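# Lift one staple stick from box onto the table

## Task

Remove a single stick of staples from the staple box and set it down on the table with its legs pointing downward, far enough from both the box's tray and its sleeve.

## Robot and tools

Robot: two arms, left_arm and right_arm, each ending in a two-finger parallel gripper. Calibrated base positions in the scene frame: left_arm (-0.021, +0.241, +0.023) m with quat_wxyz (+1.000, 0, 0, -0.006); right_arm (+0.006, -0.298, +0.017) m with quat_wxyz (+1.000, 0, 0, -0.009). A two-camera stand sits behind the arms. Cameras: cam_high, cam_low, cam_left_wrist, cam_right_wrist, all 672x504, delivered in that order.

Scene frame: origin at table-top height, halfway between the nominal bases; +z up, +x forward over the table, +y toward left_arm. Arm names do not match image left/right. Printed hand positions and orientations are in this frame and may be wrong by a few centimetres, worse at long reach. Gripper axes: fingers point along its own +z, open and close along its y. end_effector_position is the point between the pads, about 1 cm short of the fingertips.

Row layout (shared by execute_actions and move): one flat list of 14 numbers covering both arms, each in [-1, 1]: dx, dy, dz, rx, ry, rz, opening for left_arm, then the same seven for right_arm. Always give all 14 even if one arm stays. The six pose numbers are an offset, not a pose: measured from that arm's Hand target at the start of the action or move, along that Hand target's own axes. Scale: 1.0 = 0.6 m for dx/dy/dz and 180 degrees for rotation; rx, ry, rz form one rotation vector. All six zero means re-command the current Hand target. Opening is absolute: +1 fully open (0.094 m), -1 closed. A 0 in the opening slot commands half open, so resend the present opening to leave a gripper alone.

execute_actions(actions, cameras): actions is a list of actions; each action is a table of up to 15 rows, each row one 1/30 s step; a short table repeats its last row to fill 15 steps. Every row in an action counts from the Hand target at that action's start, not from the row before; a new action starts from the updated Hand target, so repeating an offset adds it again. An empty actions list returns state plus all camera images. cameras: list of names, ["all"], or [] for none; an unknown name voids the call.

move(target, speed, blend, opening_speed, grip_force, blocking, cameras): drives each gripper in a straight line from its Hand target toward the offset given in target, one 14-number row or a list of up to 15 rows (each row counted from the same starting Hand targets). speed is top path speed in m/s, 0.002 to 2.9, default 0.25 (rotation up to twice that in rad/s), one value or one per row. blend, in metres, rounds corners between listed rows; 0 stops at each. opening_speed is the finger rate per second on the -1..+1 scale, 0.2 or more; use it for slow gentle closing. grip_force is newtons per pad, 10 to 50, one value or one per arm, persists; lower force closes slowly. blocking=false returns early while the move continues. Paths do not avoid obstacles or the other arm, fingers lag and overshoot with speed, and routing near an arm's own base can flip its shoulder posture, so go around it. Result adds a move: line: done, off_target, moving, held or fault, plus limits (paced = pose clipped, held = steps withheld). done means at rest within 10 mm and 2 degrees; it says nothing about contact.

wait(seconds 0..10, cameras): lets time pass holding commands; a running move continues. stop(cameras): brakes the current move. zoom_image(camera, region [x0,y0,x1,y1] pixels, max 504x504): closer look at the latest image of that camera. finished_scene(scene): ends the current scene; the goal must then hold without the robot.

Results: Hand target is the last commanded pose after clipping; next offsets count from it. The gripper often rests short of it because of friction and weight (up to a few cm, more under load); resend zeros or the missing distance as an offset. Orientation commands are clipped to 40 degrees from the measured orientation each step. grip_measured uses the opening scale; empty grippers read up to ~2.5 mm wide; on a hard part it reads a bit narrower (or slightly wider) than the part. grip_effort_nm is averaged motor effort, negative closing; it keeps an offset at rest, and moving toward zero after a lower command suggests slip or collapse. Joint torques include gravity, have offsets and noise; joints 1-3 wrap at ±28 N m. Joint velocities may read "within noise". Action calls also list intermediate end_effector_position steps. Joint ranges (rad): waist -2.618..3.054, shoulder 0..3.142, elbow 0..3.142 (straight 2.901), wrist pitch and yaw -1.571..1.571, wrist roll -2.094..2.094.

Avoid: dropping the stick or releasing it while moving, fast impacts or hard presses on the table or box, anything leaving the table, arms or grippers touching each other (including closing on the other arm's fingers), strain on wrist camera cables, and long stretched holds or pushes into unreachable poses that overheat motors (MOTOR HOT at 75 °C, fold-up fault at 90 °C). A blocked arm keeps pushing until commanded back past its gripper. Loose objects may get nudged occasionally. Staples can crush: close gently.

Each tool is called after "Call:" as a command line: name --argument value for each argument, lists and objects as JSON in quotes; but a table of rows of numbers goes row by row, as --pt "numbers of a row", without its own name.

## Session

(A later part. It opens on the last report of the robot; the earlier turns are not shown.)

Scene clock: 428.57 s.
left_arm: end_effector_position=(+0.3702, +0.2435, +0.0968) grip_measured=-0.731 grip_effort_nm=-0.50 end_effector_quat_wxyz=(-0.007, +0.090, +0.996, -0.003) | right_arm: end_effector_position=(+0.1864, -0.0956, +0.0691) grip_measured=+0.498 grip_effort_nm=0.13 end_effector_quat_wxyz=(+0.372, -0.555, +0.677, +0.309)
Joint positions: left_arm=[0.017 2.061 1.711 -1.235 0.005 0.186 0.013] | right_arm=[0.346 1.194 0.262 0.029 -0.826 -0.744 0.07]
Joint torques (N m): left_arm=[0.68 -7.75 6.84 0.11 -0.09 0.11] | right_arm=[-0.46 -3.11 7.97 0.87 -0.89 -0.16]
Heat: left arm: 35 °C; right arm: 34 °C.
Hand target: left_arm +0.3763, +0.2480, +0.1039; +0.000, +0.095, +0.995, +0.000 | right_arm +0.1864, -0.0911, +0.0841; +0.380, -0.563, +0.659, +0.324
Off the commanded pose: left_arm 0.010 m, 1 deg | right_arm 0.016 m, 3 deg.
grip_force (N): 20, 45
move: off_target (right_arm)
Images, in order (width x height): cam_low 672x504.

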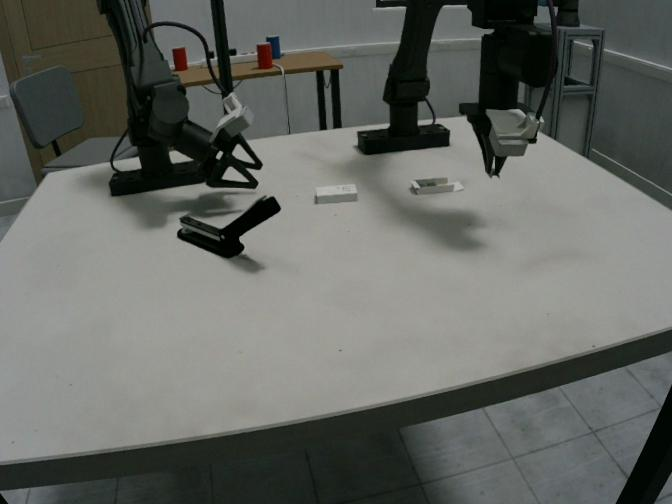

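Lower to ~0.03, then step.

Call:
move --target '[0,0,0.12,0,0,0,-0.8,0,0,0,0,0,0,0.5]' --speed 0.1 --cameras '["cam_left_wrist","cam_low"]'

Call:
zoom_image --camera "cam_low" --region '[440, 130, 560, 230]'

Scene clock: 432.23 s.
left_arm: end_effector_position=(+0.3695, +0.2435, +0.0334) grip_measured=-0.731 grip_effort_nm=-0.50 end_effector_quat_wxyz=(-0.013, +0.090, +0.996, -0.004) | right_arm: end_effector_position=(+0.1864, -0.0956, +0.0691) grip_measured=+0.498 grip_effort_nm=0.13 end_effector_quat_wxyz=(+0.372, -0.555, +0.677, +0.309)
Joint positions: left_arm=[0.017 2.126 1.552 -1.023 0.005 0.186 0.013] | right_arm=[0.346 1.194 0.262 0.029 -0.826 -0.744 0.07]
Joint torques (N m): left_arm=[0.69 -8.35 3.58 0.57 -0.08 0.11] | right_arm=[-0.49 -3.1 7.98 0.87 -0.89 -0.17]
Heat: left arm: 35 °C; right arm: 34 °C.
Hand target: left_arm +0.3763, +0.2480, +0.0319; +0.000, +0.095, +0.995, +0.000 | right_arm +0.1864, -0.0911, +0.0841; +0.380, -0.563, +0.659, +0.324
Off the commanded pose: left_arm 0.008 m, 2 deg | right_arm 0.016 m, 3 deg.
grip_force (N): 20, 45
move: off_target (right_arm)
Images, in order (width x height): cam_low 672x504, cam_left_wrist 672x504.

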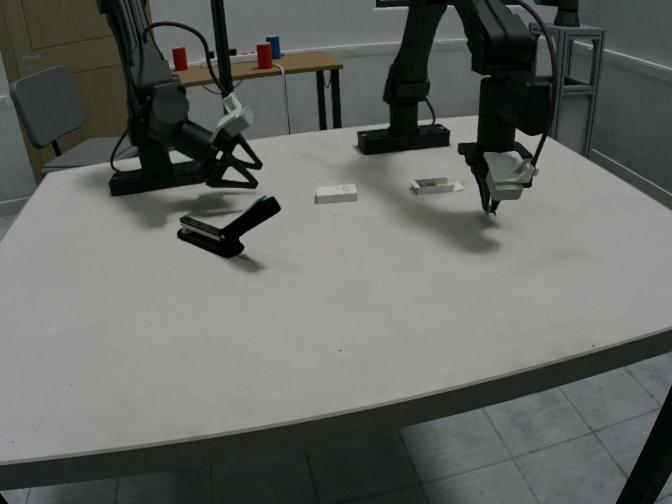

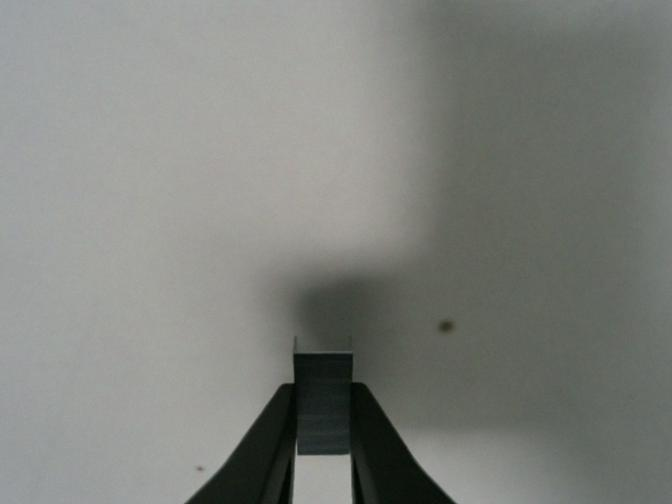

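Scaled by 4.200 from the camera's 672x504 image, which has a finer 960x720 frame.

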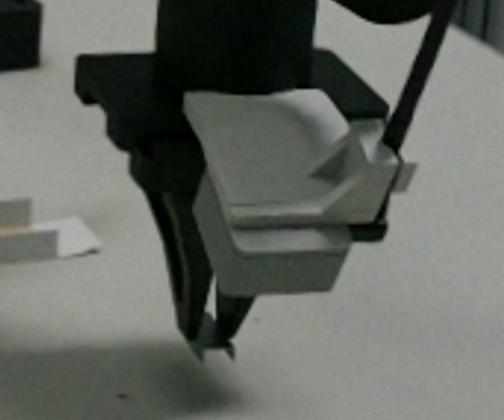

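Lower 12 mm slowly.

Call:
move --target '[0,0,0.022,0,0,0,-0.8,0,0,0,0,0,0,0.5]' --speed 0.03 --cameras '["cam_left_wrist","cam_low"]'

Call:
zoom_image --camera "cam_low" --region '[460, 150, 540, 230]'

Call:
zoom_image --camera "cam_left_wrist" --region '[220, 264, 440, 504]'

Scene clock: 435.57 s.
left_arm: end_effector_position=(+0.3701, +0.2435, +0.0214) grip_measured=-0.731 grip_effort_nm=-0.50 end_effector_quat_wxyz=(-0.011, +0.090, +0.996, -0.004) | right_arm: end_effector_position=(+0.1864, -0.0956, +0.0691) grip_measured=+0.498 grip_effort_nm=0.12 end_effector_quat_wxyz=(+0.372, -0.555, +0.677, +0.309)
Joint positions: left_arm=[0.017 2.141 1.526 -0.979 0.005 0.186 0.013] | right_arm=[0.346 1.194 0.262 0.029 -0.826 -0.744 0.07]
Joint torques (N m): left_arm=[0.66 -8.1 3.37 0.56 -0.07 0.11] | right_arm=[-0.47 -3.11 7.98 0.87 -0.89 -0.17]
Heat: left arm: 35 °C; right arm: 34 °C.
Hand target: left_arm +0.3763, +0.2480, +0.0187; +0.000, +0.095, +0.995, +0.000 | right_arm +0.1864, -0.0911, +0.0841; +0.380, -0.563, +0.659, +0.324
Off the commanded pose: left_arm 0.008 m, 2 deg | right_arm 0.016 m, 3 deg.
grip_force (N): 20, 45
move: off_target (right_arm)
Images, in order (width x height): cam_low 672x504, cam_left_wrist 672x504.

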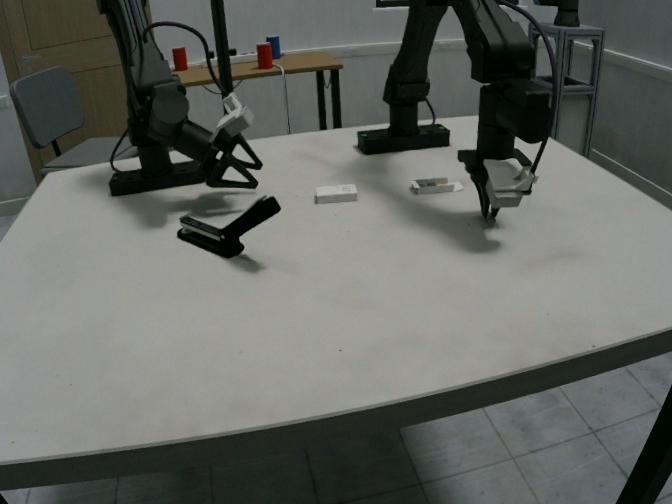

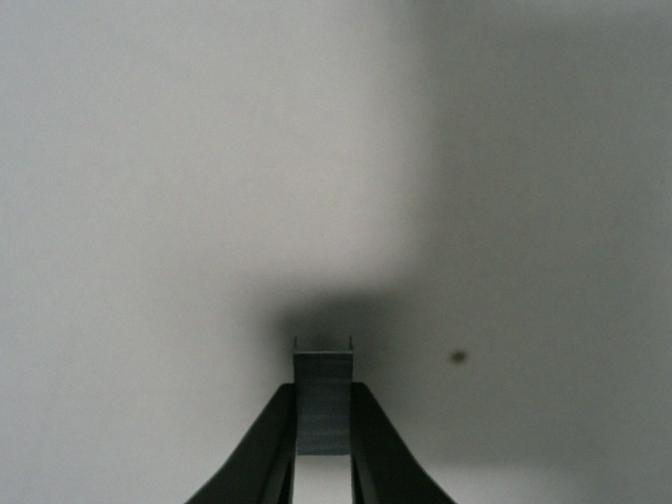

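Scaled by 6.300 from the camera's 672x504 image, which has a finer 960x720 frame.

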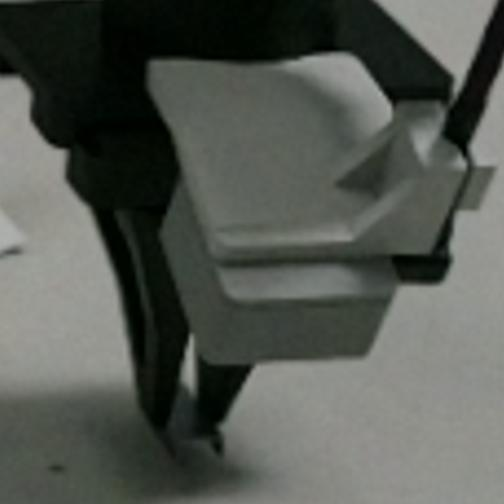

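Scaled by 2.100 from the camera's 672x504 image, which has a finer 960x720 frame.

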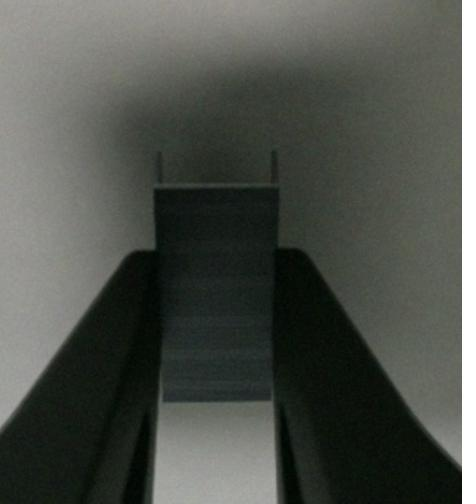

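Call:
move --target '[0,0,0.008,0,0,0,-0.8,0,0,0,0,0,0,0.5]' --speed 0.02 --cameras '["cam_left_wrist","cam_low"]'

Call:
zoom_image --camera "cam_low" --region '[460, 150, 540, 230]'

Call:
zoom_image --camera "cam_left_wrist" --region '[220, 264, 440, 504]'

Scene clock: 438.63 s.
left_arm: end_effector_position=(+0.3709, +0.2435, +0.0173) grip_measured=-0.731 grip_effort_nm=-0.50 end_effector_quat_wxyz=(-0.010, +0.090, +0.996, -0.003) | right_arm: end_effector_position=(+0.1864, -0.0956, +0.0691) grip_measured=+0.498 grip_effort_nm=0.13 end_effector_quat_wxyz=(+0.372, -0.555, +0.677, +0.309)
Joint positions: left_arm=[0.017 2.147 1.518 -0.962 0.005 0.186 0.013] | right_arm=[0.346 1.194 0.262 0.029 -0.826 -0.744 0.07]
Joint torques (N m): left_arm=[0.68 -8.12 3.3 0.6 -0.08 0.11] | right_arm=[-0.47 -3.11 7.98 0.86 -0.89 -0.17]
Heat: left arm: 35 °C; right arm: 34 °C.
Hand target: left_arm +0.3763, +0.2480, +0.0139; +0.000, +0.095, +0.995, +0.000 | right_arm +0.1864, -0.0911, +0.0841; +0.380, -0.563, +0.659, +0.324
Off the commanded pose: left_arm 0.008 m, 1 deg | right_arm 0.016 m, 3 deg.
grip_force (N): 20, 45
move: off_target (right_arm)
Images, in order (width x height): cam_low 672x504, cam_left_wrist 672x504.

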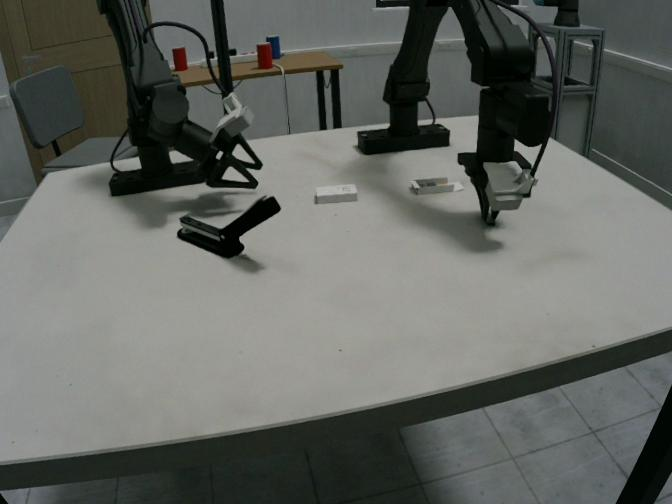

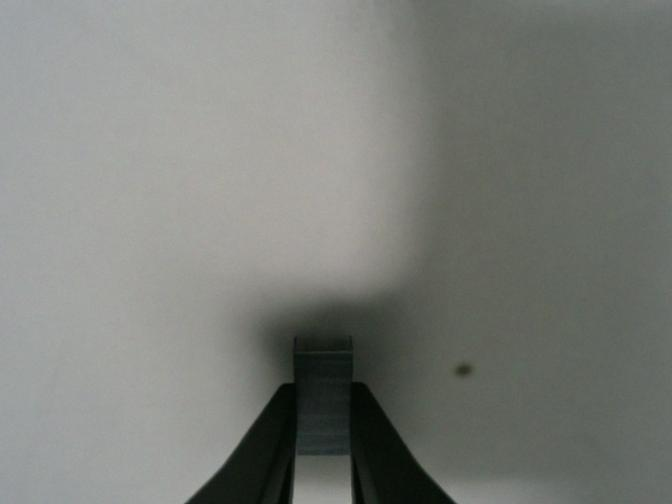

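Scaled by 6.300 from the camera's 672x504 image, which has a finer 960x720 frame.

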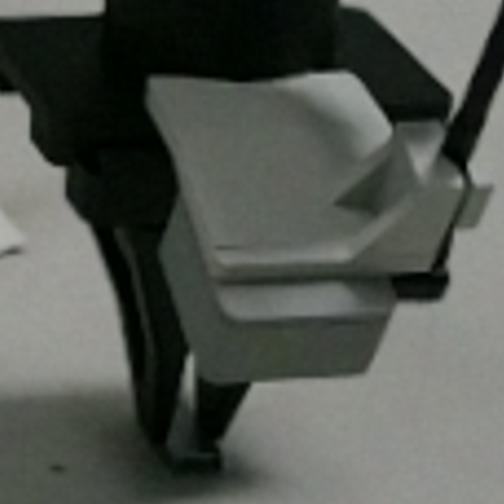

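Scaled by 2.100 from the camera's 672x504 image, which has a finer 960x720 frame.

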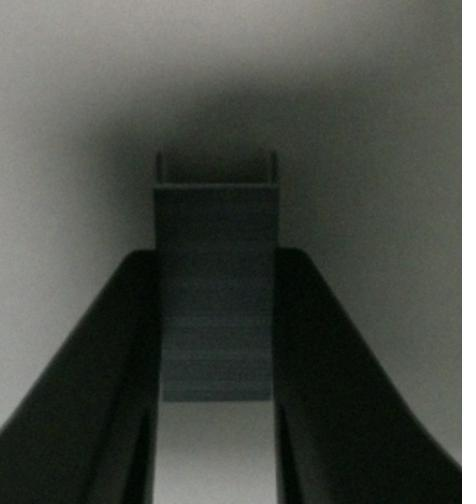

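Call:
move --target '[0,0,0.005,0,0,0,-0.8,0,0,0,0,0,0,0.5]' --speed 0.02 --cameras '["cam_left_wrist","cam_low"]'

Call:
zoom_image --camera "cam_low" --region '[460, 150, 540, 230]'

Call:
zoom_image --camera "cam_left_wrist" --region '[220, 264, 440, 504]'

Scene clock: 442.47 s.
left_arm: end_effector_position=(+0.3718, +0.2436, +0.0166) grip_measured=-0.733 grip_effort_nm=-0.50 end_effector_quat_wxyz=(-0.007, +0.090, +0.996, -0.003) | right_arm: end_effector_position=(+0.1864, -0.0956, +0.0691) grip_measured=+0.498 grip_effort_nm=0.13 end_effector_quat_wxyz=(+0.372, -0.555, +0.677, +0.309)
Joint positions: left_arm=[0.017 2.147 1.515 -0.954 0.005 0.186 0.013] | right_arm=[0.346 1.194 0.262 0.029 -0.826 -0.744 0.07]
Joint torques (N m): left_arm=[0.73 -7.87 3.15 0.63 -0.06 0.1] | right_arm=[-0.47 -3.11 7.98 0.87 -0.89 -0.17]
Heat: left arm: 35 °C; right arm: 34 °C.
Hand target: left_arm +0.3763, +0.2480, +0.0109; +0.000, +0.095, +0.995, +0.000 | right_arm +0.1864, -0.0911, +0.0841; +0.380, -0.563, +0.659, +0.324
Off the commanded pose: left_arm 0.009 m, 1 deg | right_arm 0.016 m, 3 deg.
grip_force (N): 20, 45
move: off_target (right_arm)
Images, in order (width x height): cam_low 672x504, cam_left_wrist 672x504.

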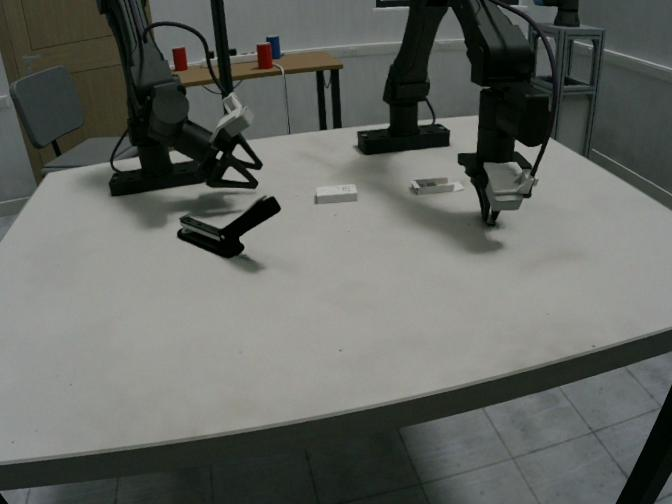

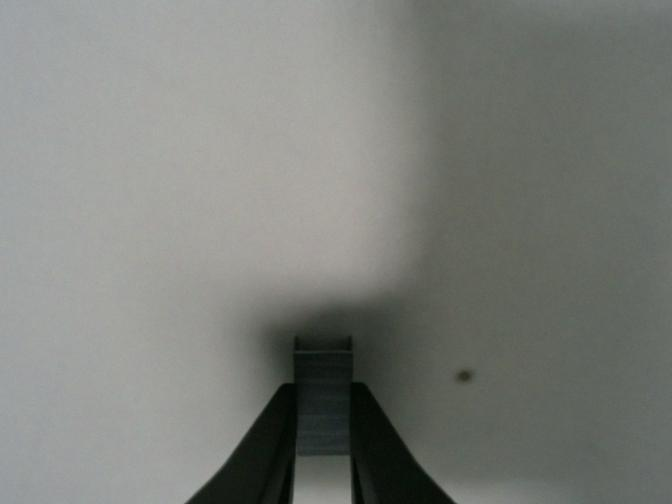

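Scaled by 6.300 from the camera's 672x504 image, which has a finer 960x720 frame.

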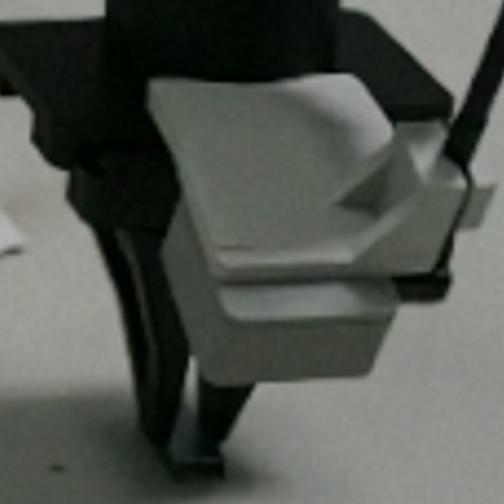

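Scaled by 2.100 from the camera's 672x504 image, which has a finer 960x720 frame.

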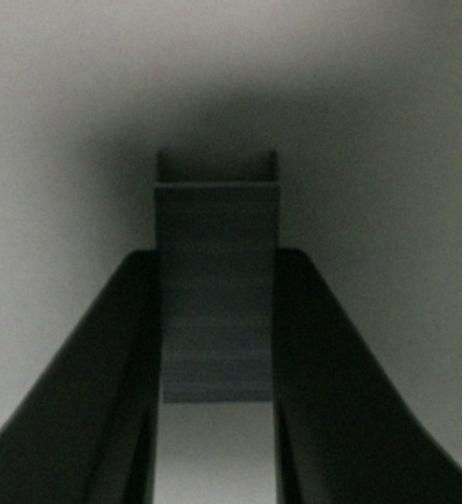

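Call:
move --target '[0,0,0.0,0,0,0,-0.55,0,0,0,0,0,0,0.5]' --opening_speed 0.3 --cameras '["cam_left_wrist","cam_low"]'

Call:
zoom_image --camera "cam_left_wrist" --region '[220, 264, 440, 504]'

Scene clock: 445.97 s.
left_arm: end_effector_position=(+0.3718, +0.2436, +0.0154) grip_measured=-0.552 grip_effort_nm=0.11 end_effector_quat_wxyz=(-0.008, +0.090, +0.996, -0.003) | right_arm: end_effector_position=(+0.1864, -0.0956, +0.0691) grip_measured=+0.498 grip_effort_nm=0.13 end_effector_quat_wxyz=(+0.372, -0.555, +0.677, +0.309)
Joint positions: left_arm=[0.017 2.15 1.515 -0.953 0.005 0.186 0.021] | right_arm=[0.346 1.194 0.262 0.029 -0.826 -0.744 0.07]
Joint torques (N m): left_arm=[0.72 -8.09 3.17 0.6 -0.07 0.1] | right_arm=[-0.49 -3.11 7.98 0.86 -0.89 -0.17]
Heat: left arm: 35 °C; right arm: 34 °C.
Hand target: left_arm +0.3763, +0.2480, +0.0109; +0.000, +0.095, +0.995, +0.000 | right_arm +0.1864, -0.0911, +0.0841; +0.380, -0.563, +0.659, +0.324
Off the commanded pose: left_arm 0.008 m, 1 deg | right_arm 0.016 m, 3 deg.
grip_force (N): 20, 45
move: off_target (right_arm)
Images, in order (width x height): cam_low 672x504, cam_left_wrist 672x504.

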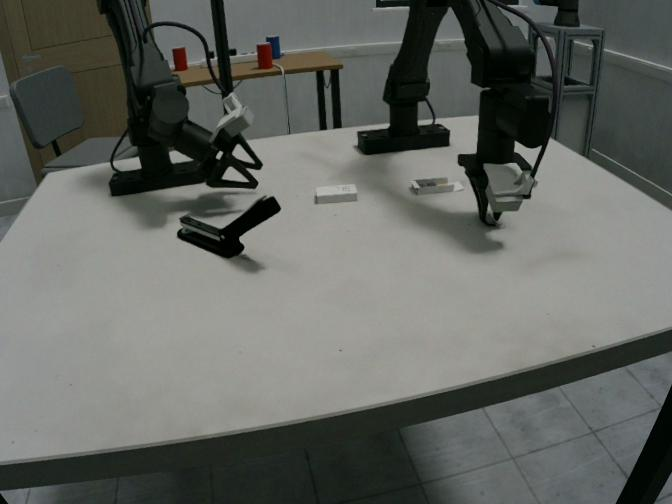

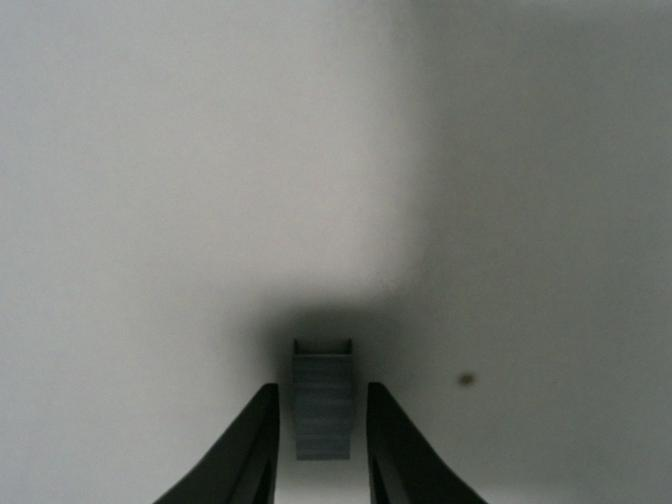

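Scaled by 2.100 from the camera's 672x504 image, which has a finer 960x720 frame.

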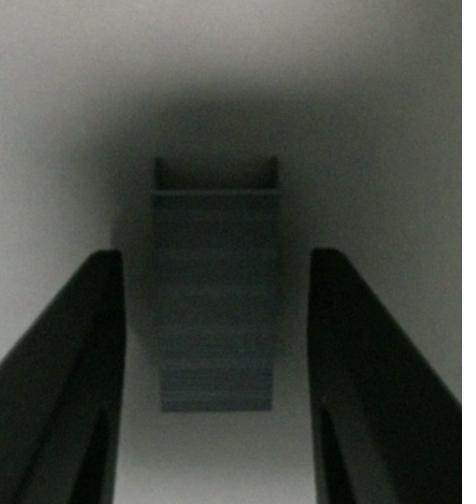

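Rest. Raise.

Call:
move --target '[0,0,-0.17,0,0,0,-0.5,0,0,0,0,0,0,0.5]' --speed 0.1 --cameras '["cam_left_wrist","cam_low","cam_high"]'

Call:
zoom_image --camera "cam_left_wrist" --region '[220, 200, 440, 400]'

Scene clock: 449.77 s.
left_arm: end_effector_position=(+0.3679, +0.2435, +0.0868) grip_measured=-0.502 grip_effort_nm=0.11 end_effector_quat_wxyz=(-0.033, +0.090, +0.995, -0.006) | right_arm: end_effector_position=(+0.1864, -0.0956, +0.0691) grip_measured=+0.498 grip_effort_nm=0.13 end_effector_quat_wxyz=(+0.372, -0.555, +0.677, +0.309)
Joint positions: left_arm=[0.017 2.11 1.744 -1.27 0.005 0.186 0.023] | right_arm=[0.346 1.194 0.262 0.029 -0.826 -0.744 0.07]
Joint torques (N m): left_arm=[0.72 -12.4 6.5 0.08 -0.09 0.11] | right_arm=[-0.47 -3.11 7.98 0.86 -0.89 -0.16]
Heat: left arm: 35 °C; right arm: 34 °C.
Hand target: left_arm +0.3763, +0.2480, +0.1129; +0.000, +0.095, +0.995, +0.000 | right_arm +0.1864, -0.0911, +0.0841; +0.380, -0.563, +0.659, +0.324
Off the commanded pose: left_arm 0.028 m, 4 deg | right_arm 0.016 m, 3 deg.
grip_force (N): 20, 45
move: off_target (left_arm, right_arm)
Images, in order (width x height): cam_high 672x504, cam_low 672x504, cam_left_wrist 672x504.

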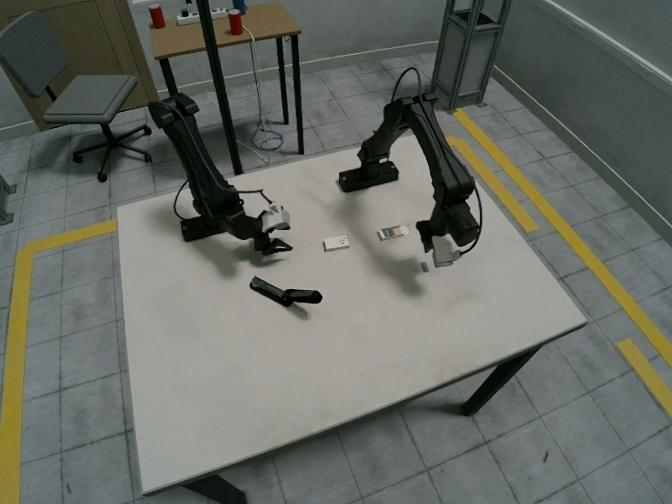

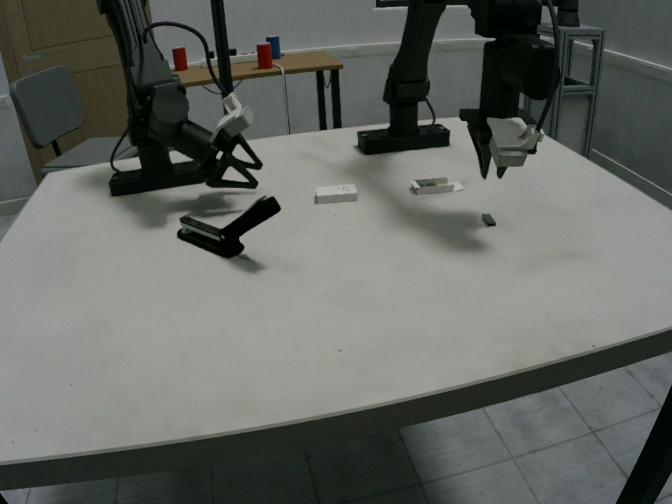

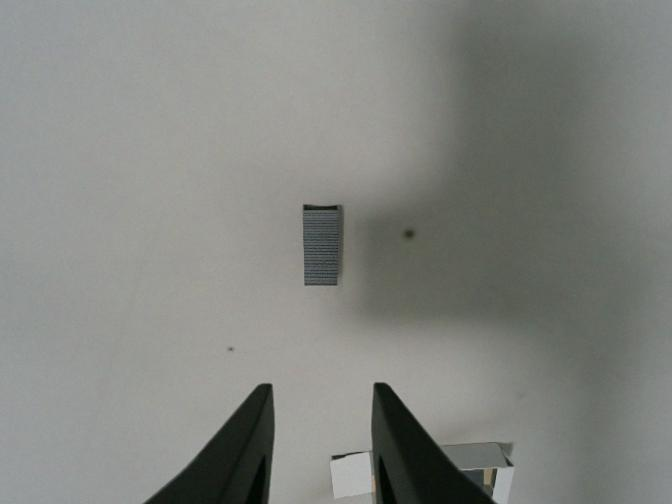

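Scaled by 2.291 from the camera's 672x504 image, which has a finer 960x720 frame.

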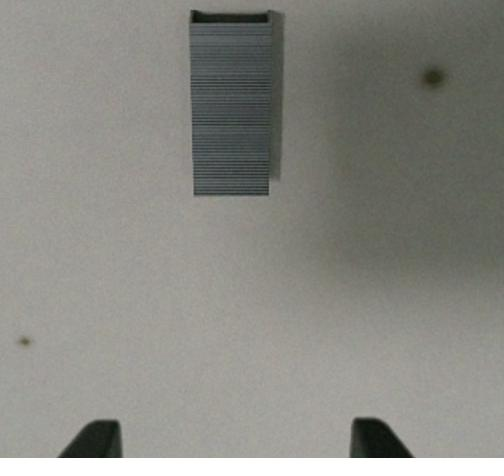

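Call:
finished_scene --scene 1

The scene is finished: the task was done.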